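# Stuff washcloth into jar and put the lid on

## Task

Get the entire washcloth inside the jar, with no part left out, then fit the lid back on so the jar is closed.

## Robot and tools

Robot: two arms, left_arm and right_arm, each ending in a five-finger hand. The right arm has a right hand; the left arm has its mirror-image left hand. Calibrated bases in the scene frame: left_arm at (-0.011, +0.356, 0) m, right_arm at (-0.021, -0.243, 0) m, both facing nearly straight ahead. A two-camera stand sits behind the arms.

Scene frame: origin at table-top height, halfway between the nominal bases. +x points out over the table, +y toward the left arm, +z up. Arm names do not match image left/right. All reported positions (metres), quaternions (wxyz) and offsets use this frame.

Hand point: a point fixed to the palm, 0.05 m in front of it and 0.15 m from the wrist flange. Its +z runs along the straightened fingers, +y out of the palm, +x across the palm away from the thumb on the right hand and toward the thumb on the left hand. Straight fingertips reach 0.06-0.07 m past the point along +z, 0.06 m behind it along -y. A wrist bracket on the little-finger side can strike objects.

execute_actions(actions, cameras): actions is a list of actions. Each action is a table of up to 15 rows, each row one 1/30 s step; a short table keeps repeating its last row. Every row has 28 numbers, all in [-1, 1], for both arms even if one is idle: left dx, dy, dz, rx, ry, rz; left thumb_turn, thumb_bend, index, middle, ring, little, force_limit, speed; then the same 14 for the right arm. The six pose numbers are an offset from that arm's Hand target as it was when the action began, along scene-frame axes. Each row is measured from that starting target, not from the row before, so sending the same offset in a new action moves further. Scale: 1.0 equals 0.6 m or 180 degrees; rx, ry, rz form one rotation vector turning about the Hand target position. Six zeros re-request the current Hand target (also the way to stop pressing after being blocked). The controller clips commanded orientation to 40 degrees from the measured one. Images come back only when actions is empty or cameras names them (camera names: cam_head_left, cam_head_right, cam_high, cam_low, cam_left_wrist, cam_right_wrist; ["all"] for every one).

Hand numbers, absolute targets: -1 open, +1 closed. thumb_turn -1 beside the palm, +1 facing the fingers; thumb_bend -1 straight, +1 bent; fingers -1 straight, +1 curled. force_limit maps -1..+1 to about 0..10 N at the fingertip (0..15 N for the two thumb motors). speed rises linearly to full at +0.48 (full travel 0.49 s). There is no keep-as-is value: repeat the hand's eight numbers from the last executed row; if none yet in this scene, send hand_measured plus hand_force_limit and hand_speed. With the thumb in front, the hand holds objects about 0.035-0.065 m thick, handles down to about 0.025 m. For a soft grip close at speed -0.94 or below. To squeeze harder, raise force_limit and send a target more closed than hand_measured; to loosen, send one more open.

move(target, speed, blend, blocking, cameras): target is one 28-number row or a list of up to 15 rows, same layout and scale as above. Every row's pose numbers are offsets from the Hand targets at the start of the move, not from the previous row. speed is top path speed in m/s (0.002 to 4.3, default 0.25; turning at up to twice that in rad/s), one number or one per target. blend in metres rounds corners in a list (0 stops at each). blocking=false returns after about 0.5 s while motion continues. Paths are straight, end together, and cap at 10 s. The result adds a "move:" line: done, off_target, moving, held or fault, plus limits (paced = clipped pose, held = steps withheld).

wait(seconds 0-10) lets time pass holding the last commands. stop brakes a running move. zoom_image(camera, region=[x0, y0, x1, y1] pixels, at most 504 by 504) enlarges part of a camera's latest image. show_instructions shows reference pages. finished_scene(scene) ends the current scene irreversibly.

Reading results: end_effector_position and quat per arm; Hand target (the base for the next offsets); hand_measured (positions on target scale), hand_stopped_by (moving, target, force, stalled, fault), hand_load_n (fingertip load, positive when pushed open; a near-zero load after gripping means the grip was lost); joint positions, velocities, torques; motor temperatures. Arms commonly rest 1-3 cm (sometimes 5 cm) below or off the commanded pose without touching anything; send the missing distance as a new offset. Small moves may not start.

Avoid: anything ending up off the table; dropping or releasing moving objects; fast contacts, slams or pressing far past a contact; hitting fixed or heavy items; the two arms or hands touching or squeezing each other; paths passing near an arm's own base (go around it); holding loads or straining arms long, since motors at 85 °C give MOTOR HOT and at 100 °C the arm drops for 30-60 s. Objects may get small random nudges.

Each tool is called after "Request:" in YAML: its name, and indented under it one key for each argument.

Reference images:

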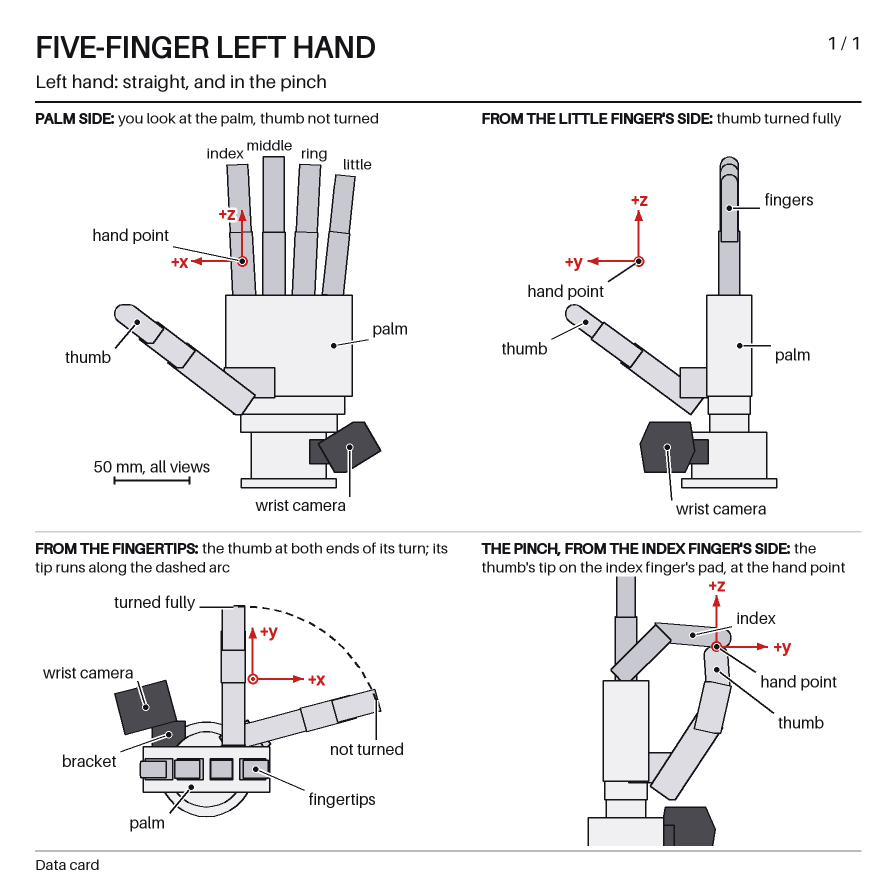

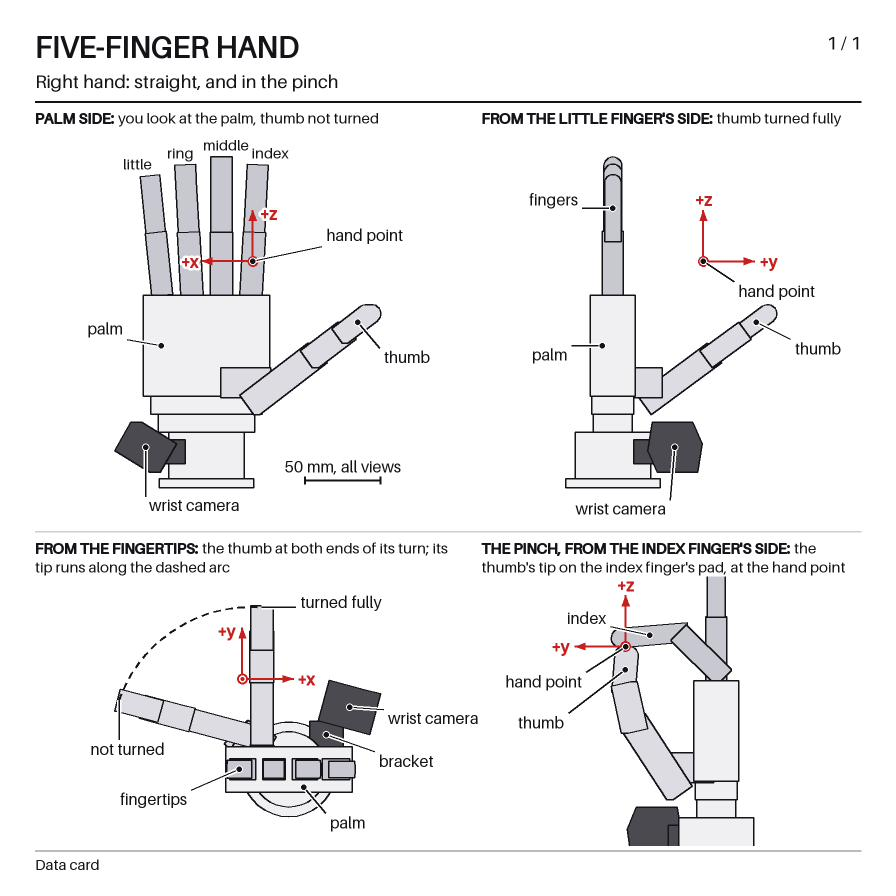

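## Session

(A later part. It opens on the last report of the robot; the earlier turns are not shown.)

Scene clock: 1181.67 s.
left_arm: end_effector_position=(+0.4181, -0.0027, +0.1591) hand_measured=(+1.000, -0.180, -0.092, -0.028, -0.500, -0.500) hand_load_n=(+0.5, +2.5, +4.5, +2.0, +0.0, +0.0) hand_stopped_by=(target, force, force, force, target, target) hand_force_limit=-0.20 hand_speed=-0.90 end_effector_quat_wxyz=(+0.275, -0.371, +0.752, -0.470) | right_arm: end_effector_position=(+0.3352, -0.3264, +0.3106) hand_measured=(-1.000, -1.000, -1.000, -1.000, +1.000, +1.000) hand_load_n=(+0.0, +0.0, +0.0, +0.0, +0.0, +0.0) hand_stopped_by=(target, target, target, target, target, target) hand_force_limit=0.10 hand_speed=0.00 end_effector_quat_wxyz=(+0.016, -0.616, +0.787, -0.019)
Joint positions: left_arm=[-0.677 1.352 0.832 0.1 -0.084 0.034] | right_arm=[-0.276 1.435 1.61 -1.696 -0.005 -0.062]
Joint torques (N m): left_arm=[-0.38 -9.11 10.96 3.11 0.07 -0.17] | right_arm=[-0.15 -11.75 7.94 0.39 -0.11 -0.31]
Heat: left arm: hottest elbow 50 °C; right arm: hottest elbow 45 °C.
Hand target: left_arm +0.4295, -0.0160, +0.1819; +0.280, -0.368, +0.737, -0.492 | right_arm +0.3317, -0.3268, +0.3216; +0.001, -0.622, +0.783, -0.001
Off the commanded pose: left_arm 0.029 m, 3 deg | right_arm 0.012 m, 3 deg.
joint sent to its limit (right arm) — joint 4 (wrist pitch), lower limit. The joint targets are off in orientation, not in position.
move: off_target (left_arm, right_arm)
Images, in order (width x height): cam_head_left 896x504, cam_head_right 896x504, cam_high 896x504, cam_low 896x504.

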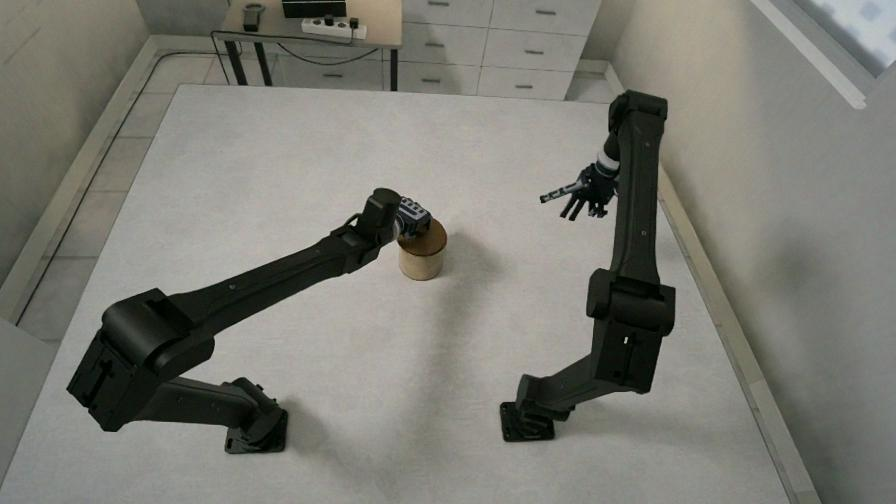

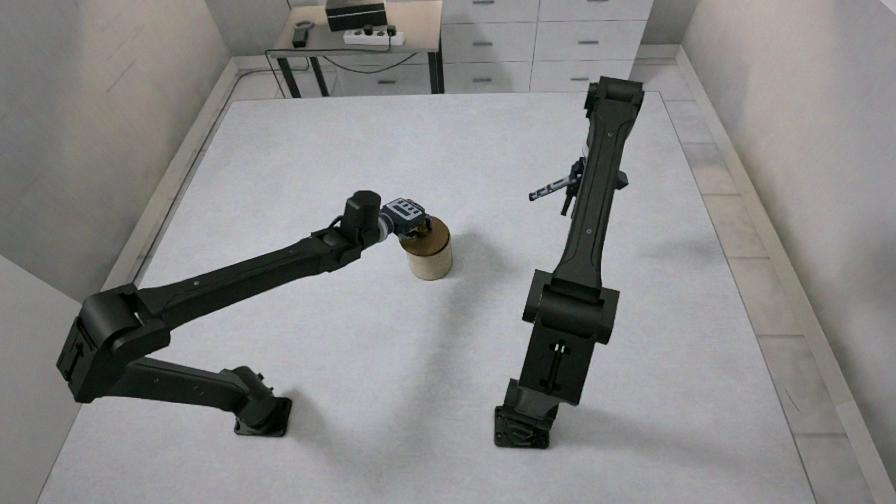

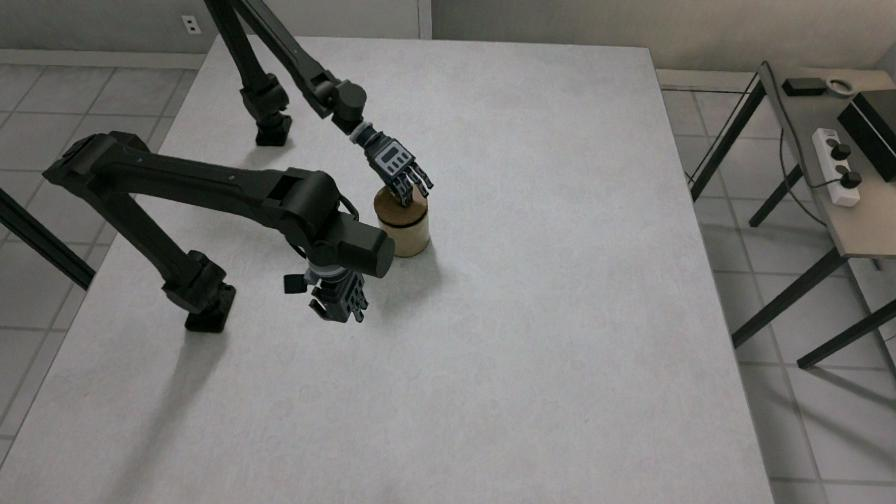

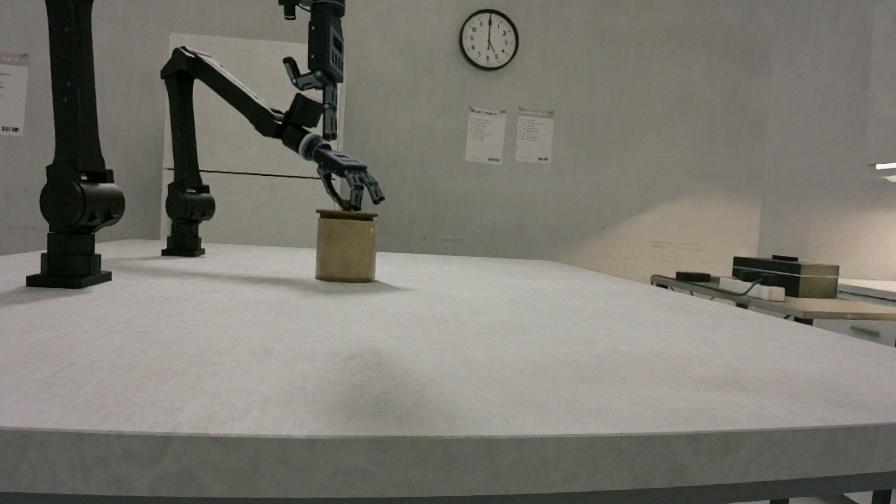

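Request:
move:
  target:
    - [0.008,0,0.002,0,0,0,1,-0.1,0.2,0.2,-0.5,-0.5,-0.2,-0.9, 0,0,0,0,0,0,-1,-1,-1,-1,1,1,0.1,0]
  speed: 0.04
  cameras: ["cam_high","cam_head_left","cam_low","cam_head_right"]

Request:
zoom_image:
  camera: "cam_high"
  region: [370, 175, 435, 240]

Request:
zoom_image:
  camera: "cam_low"
  region: [310, 200, 390, 240]

Request:
zoom_image:
  camera: "cam_head_left"
  region: [390, 210, 455, 275]

Scene clock: 1192.07 s.
left_arm: end_effector_position=(+0.4176, -0.0033, +0.1583) hand_measured=(+1.000, -0.180, -0.092, -0.028, -0.500, -0.500) hand_load_n=(+0.0, +2.0, +5.0, +2.0, +0.0, +0.0) hand_stopped_by=(target, force, force, force, target, target) hand_force_limit=-0.20 hand_speed=-0.90 end_effector_quat_wxyz=(+0.274, -0.370, +0.753, -0.470) | right_arm: end_effector_position=(+0.3352, -0.3264, +0.3106) hand_measured=(-1.000, -1.000, -1.000, -1.000, +1.000, +1.000) hand_load_n=(+0.0, +0.0, +0.0, +0.0, +0.0, +0.0) hand_stopped_by=(target, target, target, target, target, target) hand_force_limit=0.10 hand_speed=0.00 end_effector_quat_wxyz=(+0.016, -0.616, +0.787, -0.019)
Joint positions: left_arm=[-0.677 1.353 0.832 0.1 -0.08 0.034] | right_arm=[-0.276 1.435 1.61 -1.696 -0.005 -0.062]
Joint torques (N m): left_arm=[1.49 -8.82 11.63 2.84 0.15 -0.08] | right_arm=[-0.21 -11.75 7.95 0.36 -0.11 -0.31]
Heat: left arm: hottest elbow 50 °C; right arm: hottest elbow 45 °C.
Hand target: left_arm +0.4343, -0.0160, +0.1830; +0.280, -0.368, +0.737, -0.492 | right_arm +0.3317, -0.3268, +0.3216; +0.001, -0.622, +0.783, -0.001
Off the commanded pose: left_arm 0.032 m, 3 deg | right_arm 0.012 m, 3 deg.
joint sent to its limit (right arm) — joint 4 (wrist pitch), lower limit. The joint targets are off in orientation, not in position.
move: off_target (left_arm, right_arm)
Images, in order (width x height): cam_head_left 896x504, cam_head_right 896x504, cam_high 896x504, cam_low 896x504.

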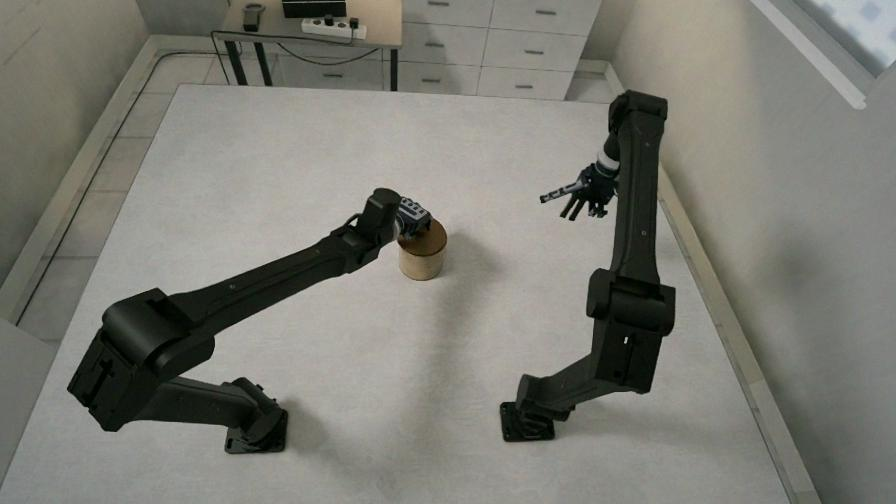

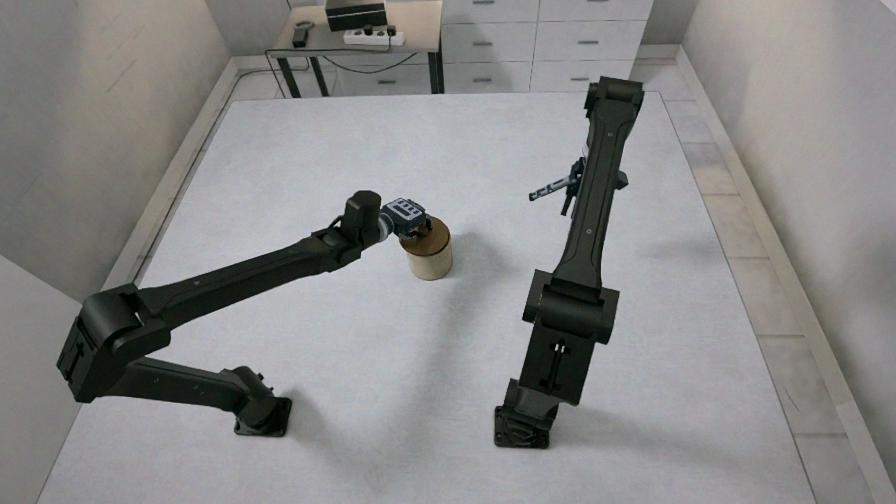

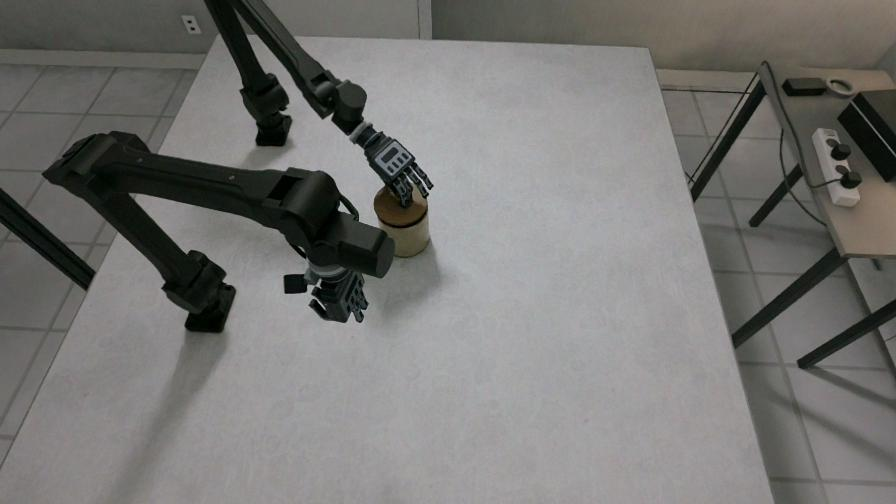

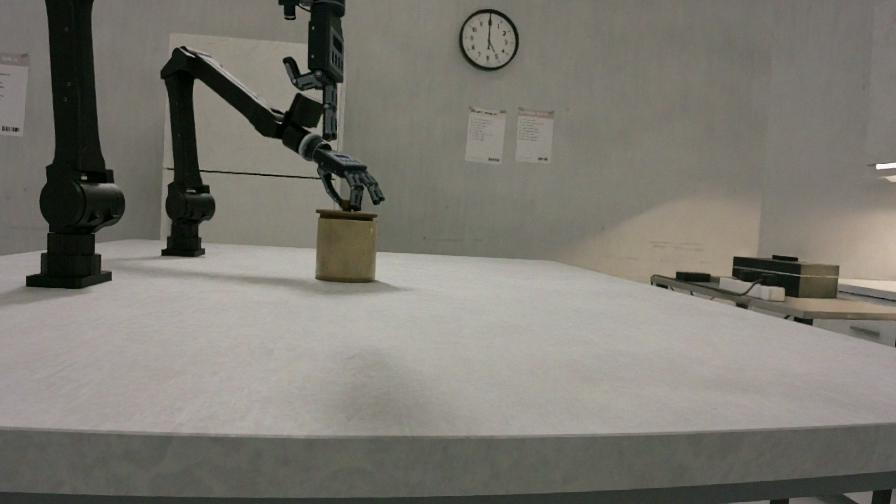

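Scaled by 7.754 from the camera's 896x504 image, which has a finer 1280x720 frame.

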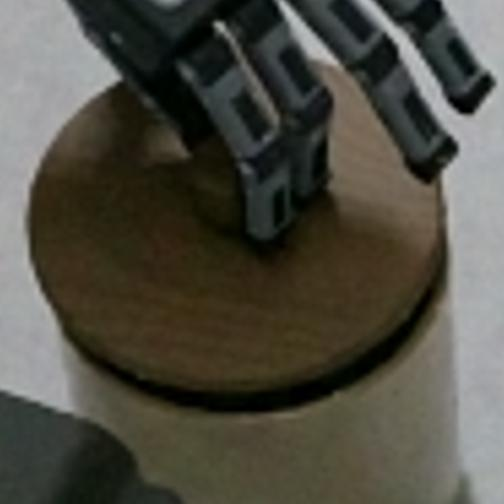

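Scaled by 6.300 from the camera's 896x504 image, which has a finer 1280x720 frame.

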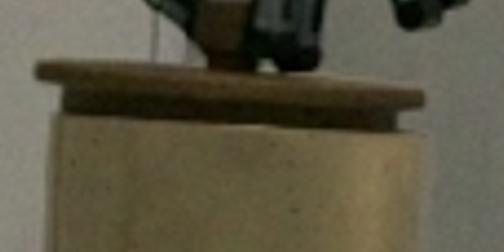

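Scaled by 7.754 from the camera's 896x504 image, which has a finer 1280x720 frame.

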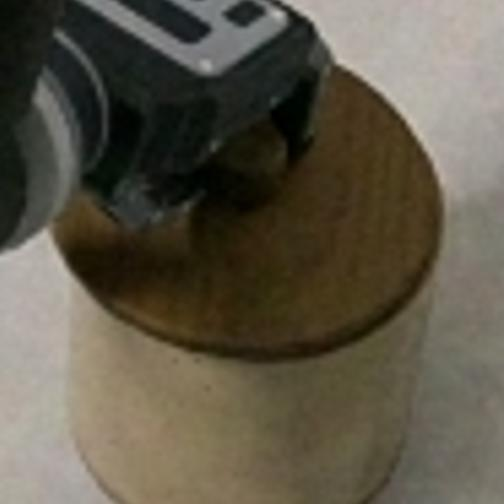

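Request:
move:
  target:
    - [0.005,0,0.035,0,0,0,1,-0.1,0.2,0.2,-0.5,-0.5,-0.2,-0.9, 0,0,0,0,0,0,-1,-1,-1,-1,1,1,0.1,0]
  speed: 0.05
  cameras: ["cam_high","cam_head_left","cam_low","cam_head_right"]

Request:
zoom_image:
  camera: "cam_high"
  region: [370, 175, 435, 240]

Request:
zoom_image:
  camera: "cam_low"
  region: [310, 190, 390, 240]

Request:
zoom_image:
  camera: "cam_head_left"
  region: [390, 210, 455, 275]

Scene clock: 1211.00 s.
left_arm: end_effector_position=(+0.4165, -0.0040, +0.1595) hand_measured=(+1.000, -0.180, -0.092, -0.028, -0.500, -0.500) hand_load_n=(+0.5, +3.5, +4.5, +2.0, +0.0, +0.0) hand_stopped_by=(target, force, force, force, target, target) hand_force_limit=-0.20 hand_speed=-0.90 end_effector_quat_wxyz=(+0.267, -0.371, +0.759, -0.464) | right_arm: end_effector_position=(+0.3352, -0.3264, +0.3106) hand_measured=(-1.000, -1.000, -1.000, -1.000, +1.000, +1.000) hand_load_n=(+0.0, +0.0, +0.0, +0.0, +0.0, +0.0) hand_stopped_by=(target, target, target, target, target, target) hand_force_limit=0.10 hand_speed=0.00 end_effector_quat_wxyz=(+0.016, -0.616, +0.787, -0.019)
Joint positions: left_arm=[-0.677 1.353 0.85 0.061 -0.074 0.034] | right_arm=[-0.276 1.435 1.61 -1.696 -0.005 -0.062]
Joint torques (N m): left_arm=[0.85 -11.34 13.5 2 0.04 -0.12] | right_arm=[-0.15 -11.75 7.97 0.36 -0.11 -0.31]
Heat: left arm: hottest elbow 51 °C; right arm: hottest elbow 45 °C.
Hand target: left_arm +0.4374, -0.0160, +0.2042; +0.280, -0.368, +0.737, -0.493 | right_arm +0.3317, -0.3268, +0.3216; +0.001, -0.622, +0.783, -0.001
Off the commanded pose: left_arm 0.051 m, 4 deg | right_arm 0.012 m, 3 deg.
joint sent to its limit (right arm) — joint 4 (wrist pitch), lower limit. The joint targets are off in orientation, not in position.
move: off_target (left_arm, right_arm)
Images, in order (width x height): cam_head_left 896x504, cam_head_right 896x504, cam_high 896x504, cam_low 896x504.

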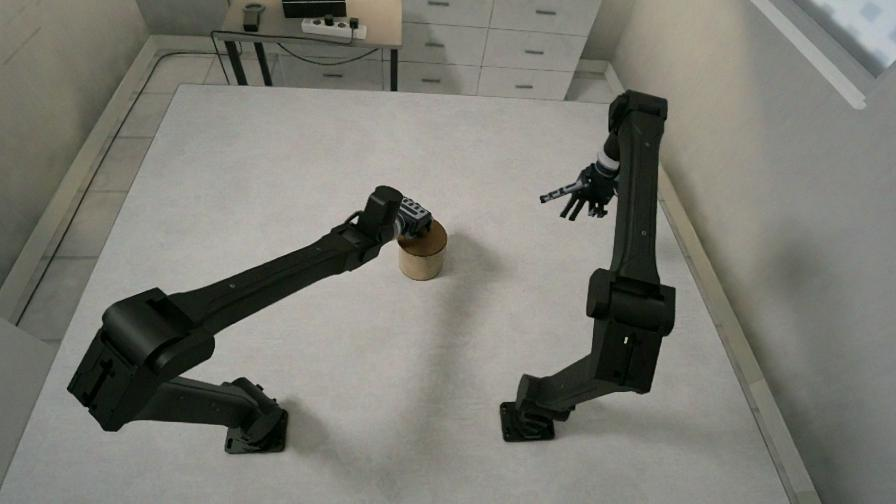

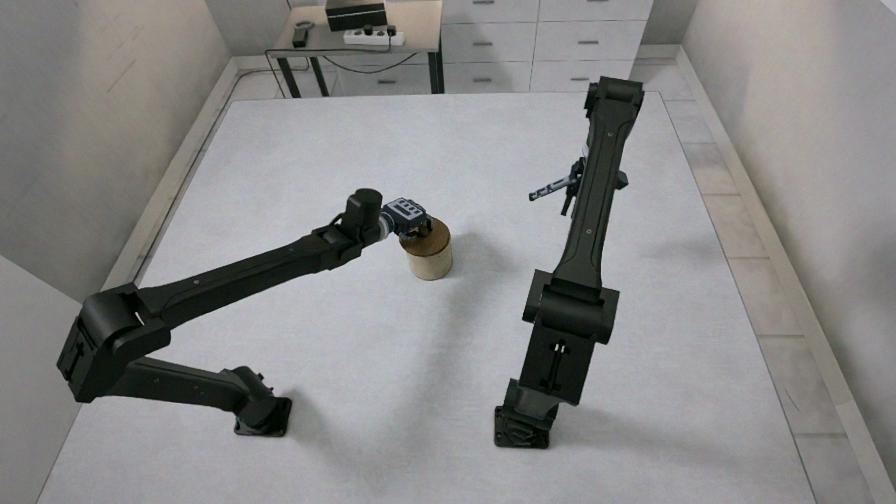

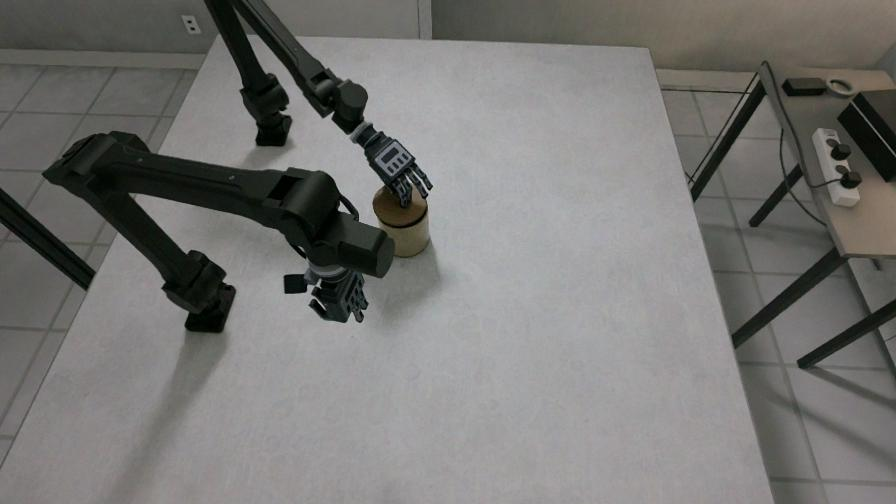

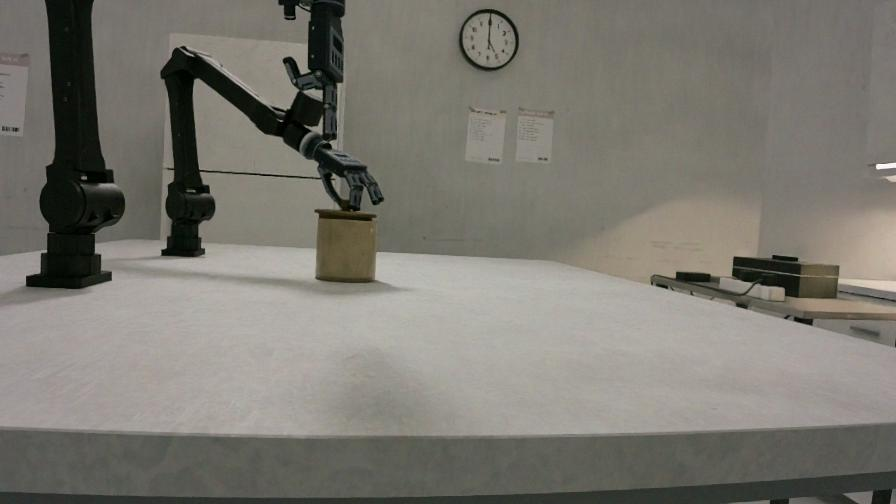

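Scaled by 7.754 from the camera's 896x504 image, which has a finer 1280x720 frame.

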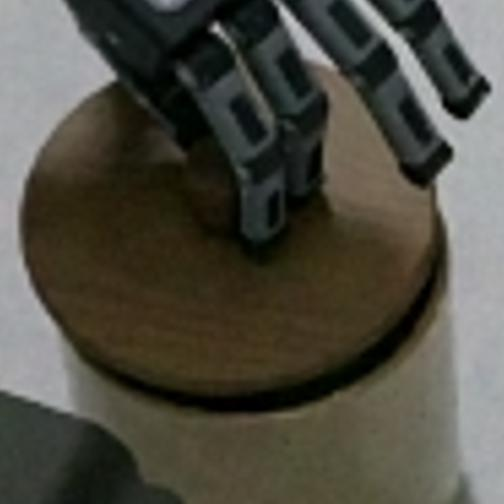

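Scaled by 6.300 from the camera's 896x504 image, which has a finer 1280x720 frame.

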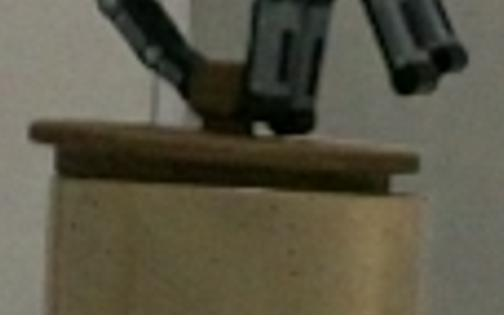

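Scaled by 7.754 from the camera's 896x504 image, which has a finer 1280x720 frame.

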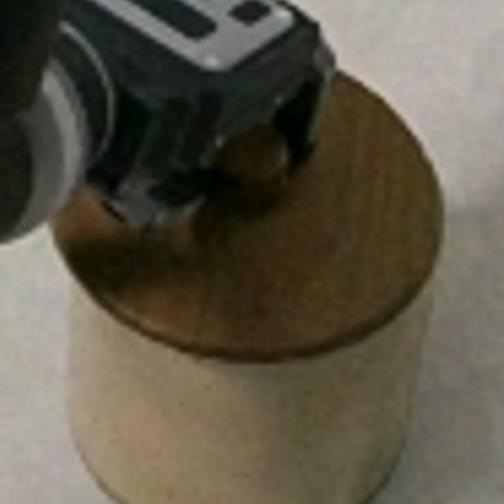

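Request:
move:
  target:
    - [-0.0198,0.0042,0.065,0,0,0,1,-0.1,0.2,0.2,-0.5,-0.5,-0.2,-0.9, 0,0,0,0,0,0,-1,-1,-1,-1,1,1,0.1,0]
  speed: 0.06
  cameras: ["cam_high","cam_low"]

Request:
zoom_image:
  camera: "cam_low"
  region: [290, 170, 410, 260]

Scene clock: 1224.03 s.
left_arm: end_effector_position=(+0.4104, +0.0023, +0.1928) hand_measured=(+1.000, -0.180, -0.092, -0.028, -0.500, -0.500) hand_load_n=(+0.5, +4.0, +4.5, +2.0, +0.0, +0.0) hand_stopped_by=(target, force, force, force, target, target) hand_force_limit=-0.20 hand_speed=-0.90 end_effector_quat_wxyz=(+0.268, -0.373, +0.761, -0.459) | right_arm: end_effector_position=(+0.3352, -0.3264, +0.3106) hand_measured=(-1.000, -1.000, -1.000, -1.000, +1.000, +1.000) hand_load_n=(+0.0, +0.0, +0.0, +0.0, +0.0, +0.0) hand_stopped_by=(target, target, target, target, target, target) hand_force_limit=0.10 hand_speed=0.00 end_effector_quat_wxyz=(+0.016, -0.616, +0.787, -0.019)
Joint positions: left_arm=[-0.677 1.288 0.892 -0.057 -0.079 0.033] | right_arm=[-0.276 1.435 1.61 -1.696 -0.005 -0.062]
Joint torques (N m): left_arm=[-0.5 -10.17 14.05 1.66 -0.22 -0.13] | right_arm=[-0.09 -11.69 7.95 0.38 -0.11 -0.31]
Heat: left arm: hottest elbow 53 °C; right arm: hottest elbow 45 °C.
Hand target: left_arm +0.4255, -0.0135, +0.2431; +0.280, -0.368, +0.737, -0.492 | right_arm +0.3317, -0.3268, +0.3216; +0.001, -0.622, +0.783, -0.001
Off the commanded pose: left_arm 0.055 m, 5 deg | right_arm 0.012 m, 3 deg.
joint sent to its limit (right arm) — joint 4 (wrist pitch), lower limit. The joint targets are off in orientation, not in position.
move: off_target (left_arm, right_arm)
Images, in order (width x height): cam_high 896x504, cam_low 896x504.

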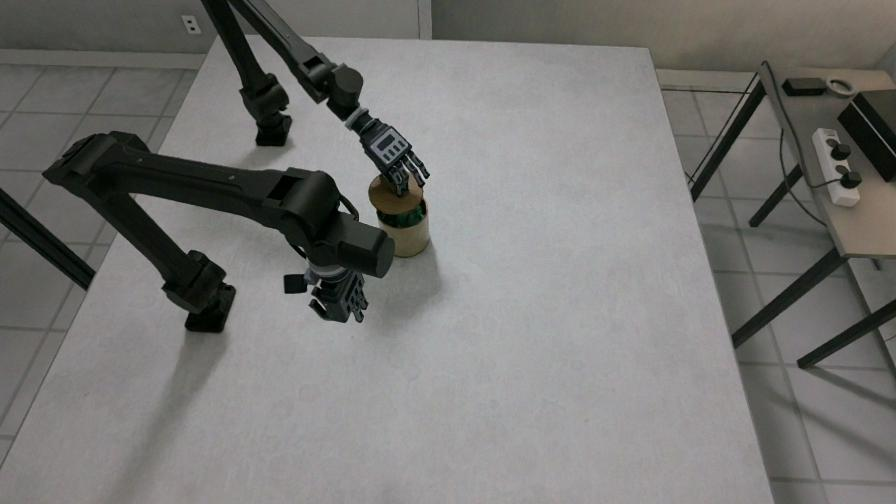

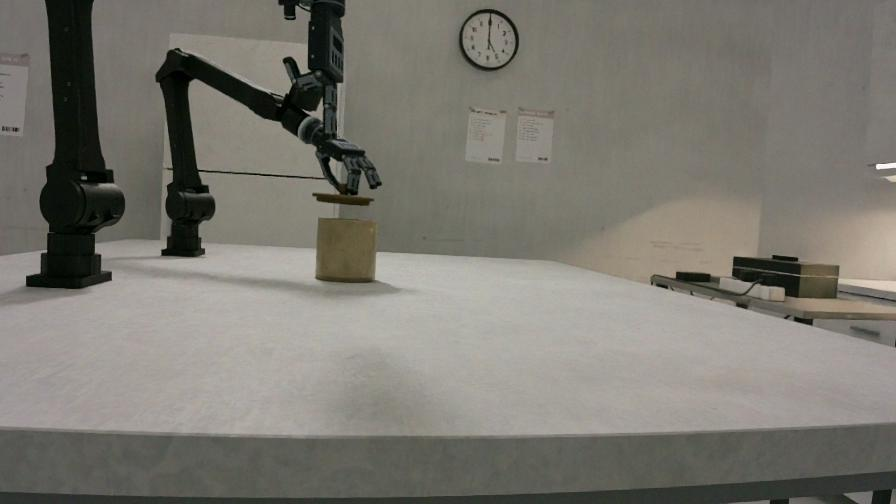

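Scaled by 4.200 from the camera's 896x504 image, which has a finer 1280x720 frame.

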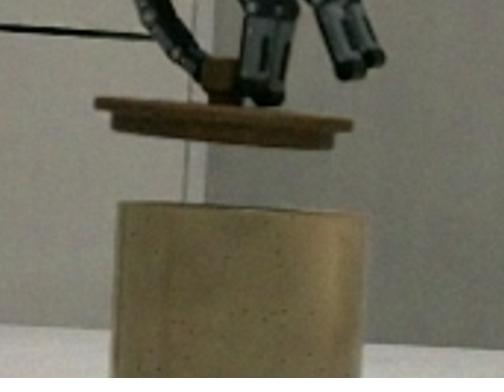

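Request:
move:
  target:
    - [0,0,-0.096,0,0,0,1,-0.1,0.2,0.2,-0.5,-0.5,-0.2,-0.9, 0,0,0,0,0,0,-1,-1,-1,-1,1,1,0.1,0]
  speed: 0.06
  cameras: ["cam_high","cam_head_left","cam_low","cam_head_right"]

Request:
zoom_image:
  camera: "cam_high"
  region: [370, 175, 435, 240]

Request:
zoom_image:
  camera: "cam_low"
  region: [310, 190, 390, 240]

Request:
zoom_image:
  camera: "cam_head_left"
  region: [390, 210, 455, 275]

Scene clock: 1233.80 s.
left_arm: end_effector_position=(+0.4201, -0.0054, +0.1687) hand_measured=(+1.000, -0.180, -0.092, -0.028, -0.500, -0.500) hand_load_n=(+0.5, +4.0, +4.5, +2.0, +0.0, +0.0) hand_stopped_by=(target, force, force, force, target, target) hand_force_limit=-0.20 hand_speed=-0.90 end_effector_quat_wxyz=(+0.274, -0.370, +0.752, -0.472) | right_arm: end_effector_position=(+0.3352, -0.3264, +0.3106) hand_measured=(-1.000, -1.000, -1.000, -1.000, +1.000, +1.000) hand_load_n=(+0.0, +0.0, +0.0, +0.0, +0.0, +0.0) hand_stopped_by=(target, target, target, target, target, target) hand_force_limit=0.10 hand_speed=0.00 end_effector_quat_wxyz=(+0.016, -0.616, +0.787, -0.019)
Joint positions: left_arm=[-0.677 1.346 0.854 0.074 -0.08 0.033] | right_arm=[-0.276 1.435 1.61 -1.696 -0.005 -0.062]
Joint torques (N m): left_arm=[-0.62 -9.82 9.05 3.55 -0.21 -0.16] | right_arm=[-0.21 -11.69 7.94 0.38 -0.11 -0.31]
Motor temperatures (°C): left_arm=[28 35 57 29 29 24] | right_arm=[27 34 45 28 27 24]
Heat: left arm: hottest elbow 57 °C; right arm: hottest elbow 45 °C.
Hand target: left_arm +0.4255, -0.0135, +0.1856; +0.280, -0.368, +0.737, -0.493 | right_arm +0.3317, -0.3268, +0.3216; +0.001, -0.622, +0.783, -0.001
Off the commanded pose: left_arm 0.019 m, 3 deg | right_arm 0.012 m, 3 deg.
joint sent to its limit (right arm) — joint 4 (wrist pitch), lower limit. The joint targets are off in orientation, not in position.
move: off_target (left_arm, right_arm)
Images, in order (width x height): cam_head_left 896x504, cam_head_right 896x504, cam_high 896x504, cam_low 896x504.

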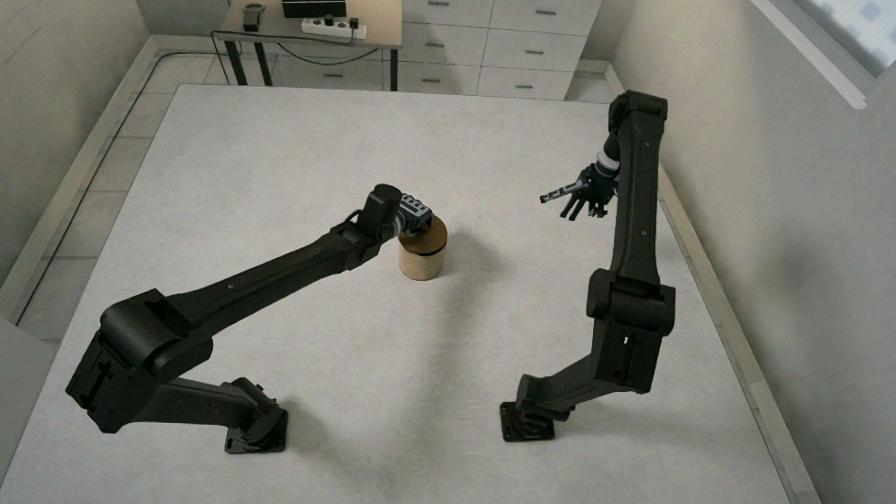

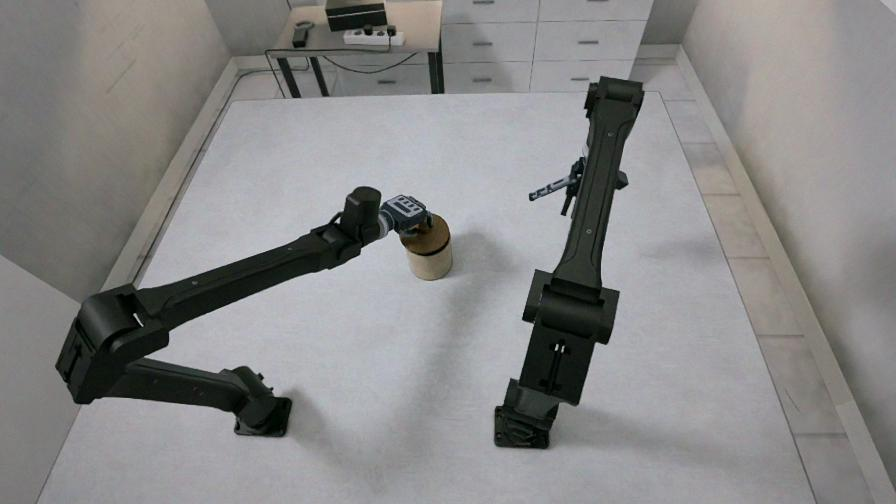

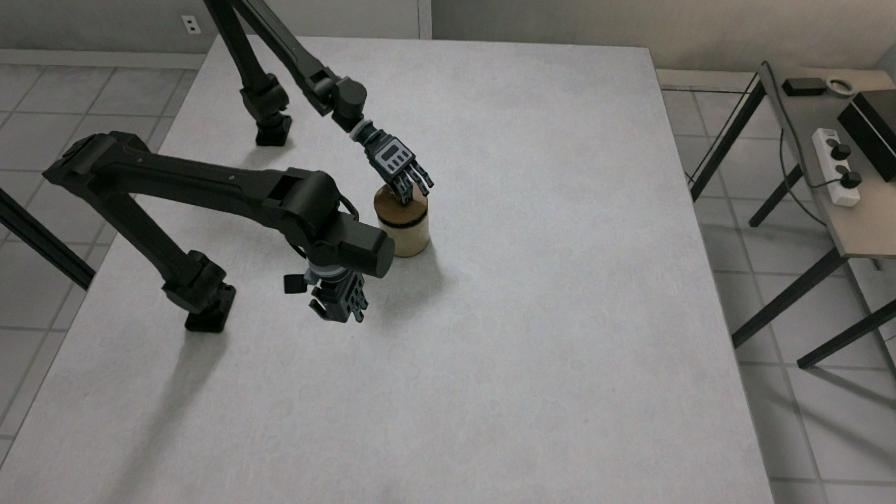

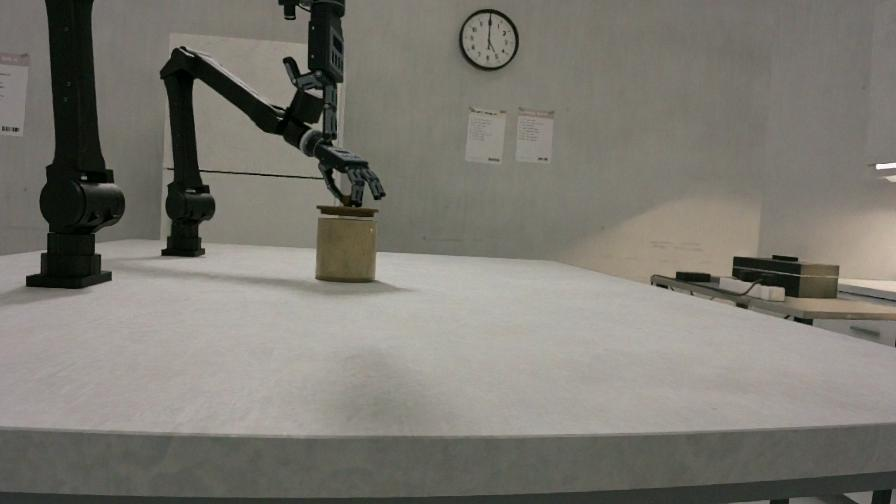

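Scaled by 7.754 from the camera's 896x504 image, which has a finer 1280x720 frame.

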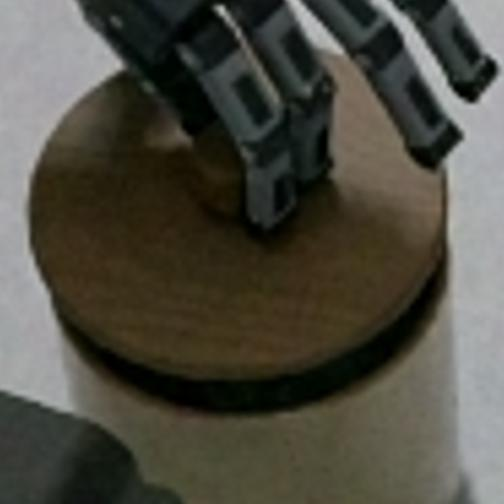

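Scaled by 6.300 from the camera's 896x504 image, which has a finer 1280x720 frame.

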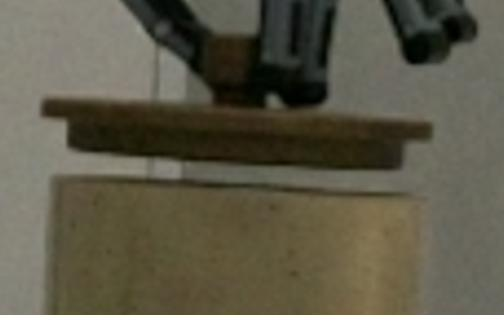

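Scaled by 7.754 from the camera's 896x504 image, which has a finer 1280x720 frame.

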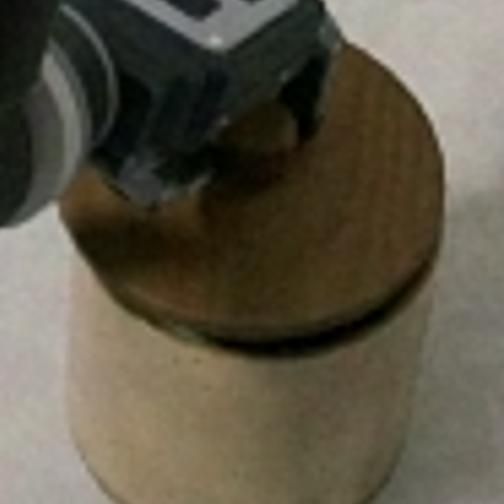

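Request:
move:
  target:
    - [0.0045,0.001,-0.016,0,0,0,1,-0.1,0.2,0.2,-0.5,-0.5,-0.2,-0.9, 0,0,0,0,0,0,-1,-1,-1,-1,1,1,0.1,0]
  speed: 0.04
  cameras: ["cam_high","cam_head_left","cam_low","cam_head_right"]

Request:
zoom_image:
  camera: "cam_high"
  region: [370, 175, 435, 240]

Request:
zoom_image:
  camera: "cam_low"
  region: [310, 190, 390, 240]

Request:
zoom_image:
  camera: "cam_head_left"
  region: [390, 210, 455, 275]

Scene clock: 1252.93 s.
left_arm: end_effector_position=(+0.4217, -0.0067, +0.1608) hand_measured=(+1.000, -0.180, -0.092, -0.028, -0.500, -0.500) hand_load_n=(+0.5, +3.5, +4.5, +1.5, +0.0, -0.5) hand_stopped_by=(target, force, force, force, target, target) hand_force_limit=-0.20 hand_speed=-0.90 end_effector_quat_wxyz=(+0.275, -0.370, +0.751, -0.473) | right_arm: end_effector_position=(+0.3352, -0.3264, +0.3106) hand_measured=(-1.000, -1.000, -1.000, -1.000, +1.000, +1.000) hand_load_n=(+0.0, +0.0, +0.0, +0.0, +0.5, +0.0) hand_stopped_by=(target, target, target, target, target, target) hand_force_limit=0.10 hand_speed=0.00 end_effector_quat_wxyz=(+0.016, -0.616, +0.787, -0.019)
Joint positions: left_arm=[-0.677 1.363 0.844 0.104 -0.08 0.033] | right_arm=[-0.276 1.435 1.61 -1.696 -0.005 -0.062]
Joint torques (N m): left_arm=[0.09 -9.88 8.7 3.6 0.05 -0.14] | right_arm=[-0.21 -11.69 7.95 0.36 -0.11 -0.31]
Heat: left arm: hottest elbow 54 °C; right arm: hottest elbow 45 °C.
Hand target: left_arm +0.4282, -0.0129, +0.1759; +0.280, -0.368, +0.737, -0.493 | right_arm +0.3317, -0.3268, +0.3216; +0.001, -0.622, +0.783, -0.001
Off the commanded pose: left_arm 0.018 m, 3 deg | right_arm 0.012 m, 3 deg.
joint sent to its limit (right arm) — joint 4 (wrist pitch), lower limit. The joint targets are off in orientation, not in position.
move: off_target (left_arm, right_arm)
Images, in order (width x height): cam_head_left 896x504, cam_head_right 896x504, cam_high 896x504, cam_low 896x504.

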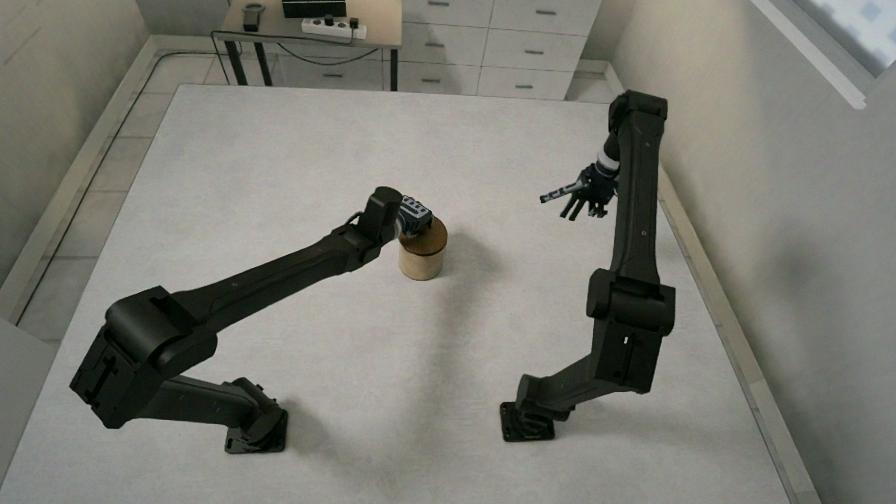

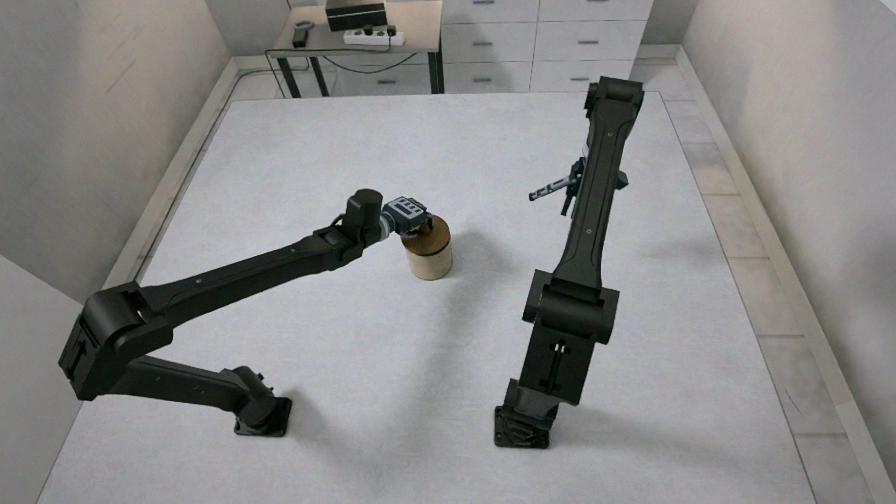

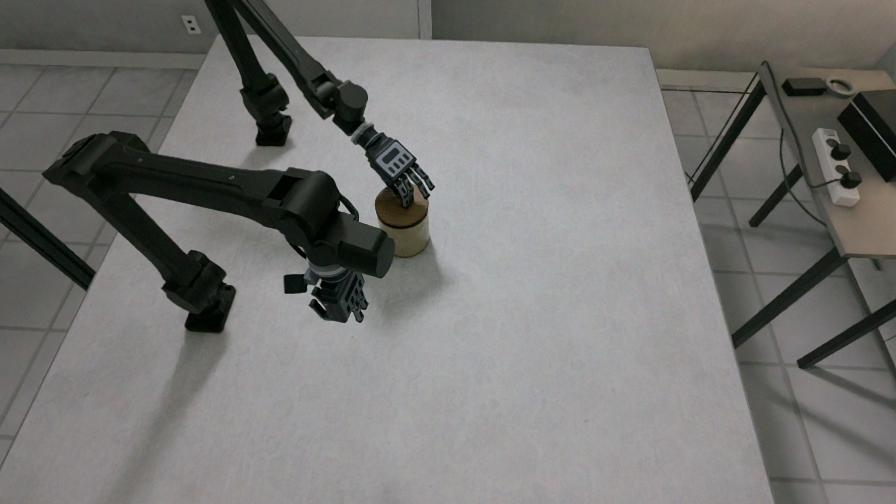

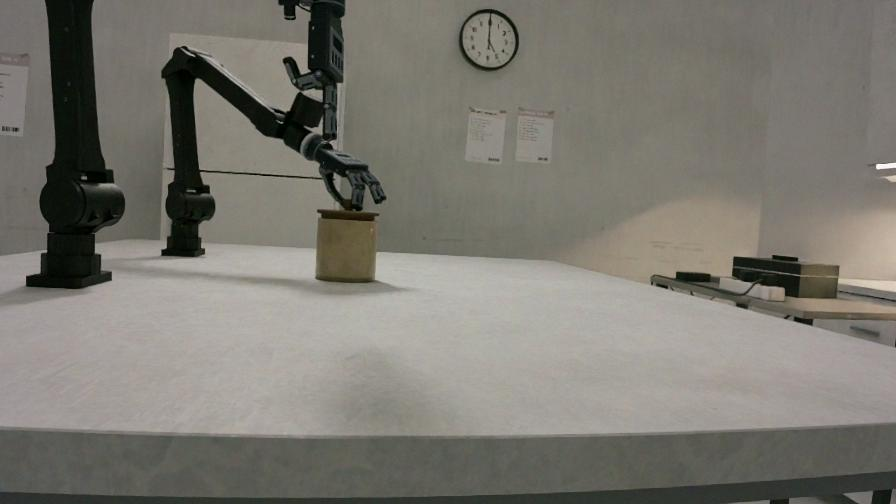

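Scaled by 7.754 from the camera's 896x504 image, which has a finer 1280x720 frame.

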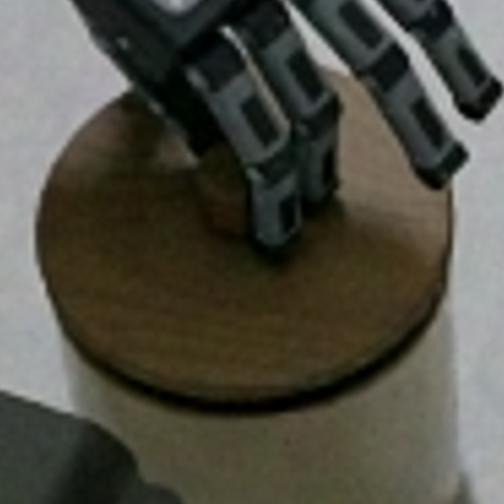

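Scaled by 6.300 from the camera's 896x504 image, which has a finer 1280x720 frame.

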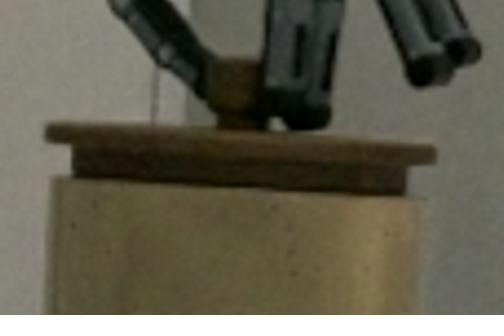

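Scaled by 7.754 from the camera's 896x504 image, which has a finer 1280x720 frame.

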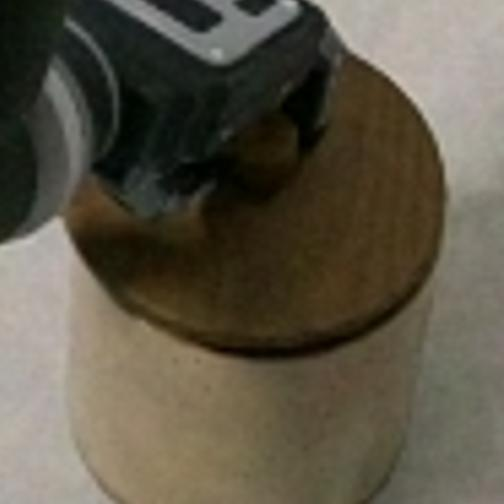

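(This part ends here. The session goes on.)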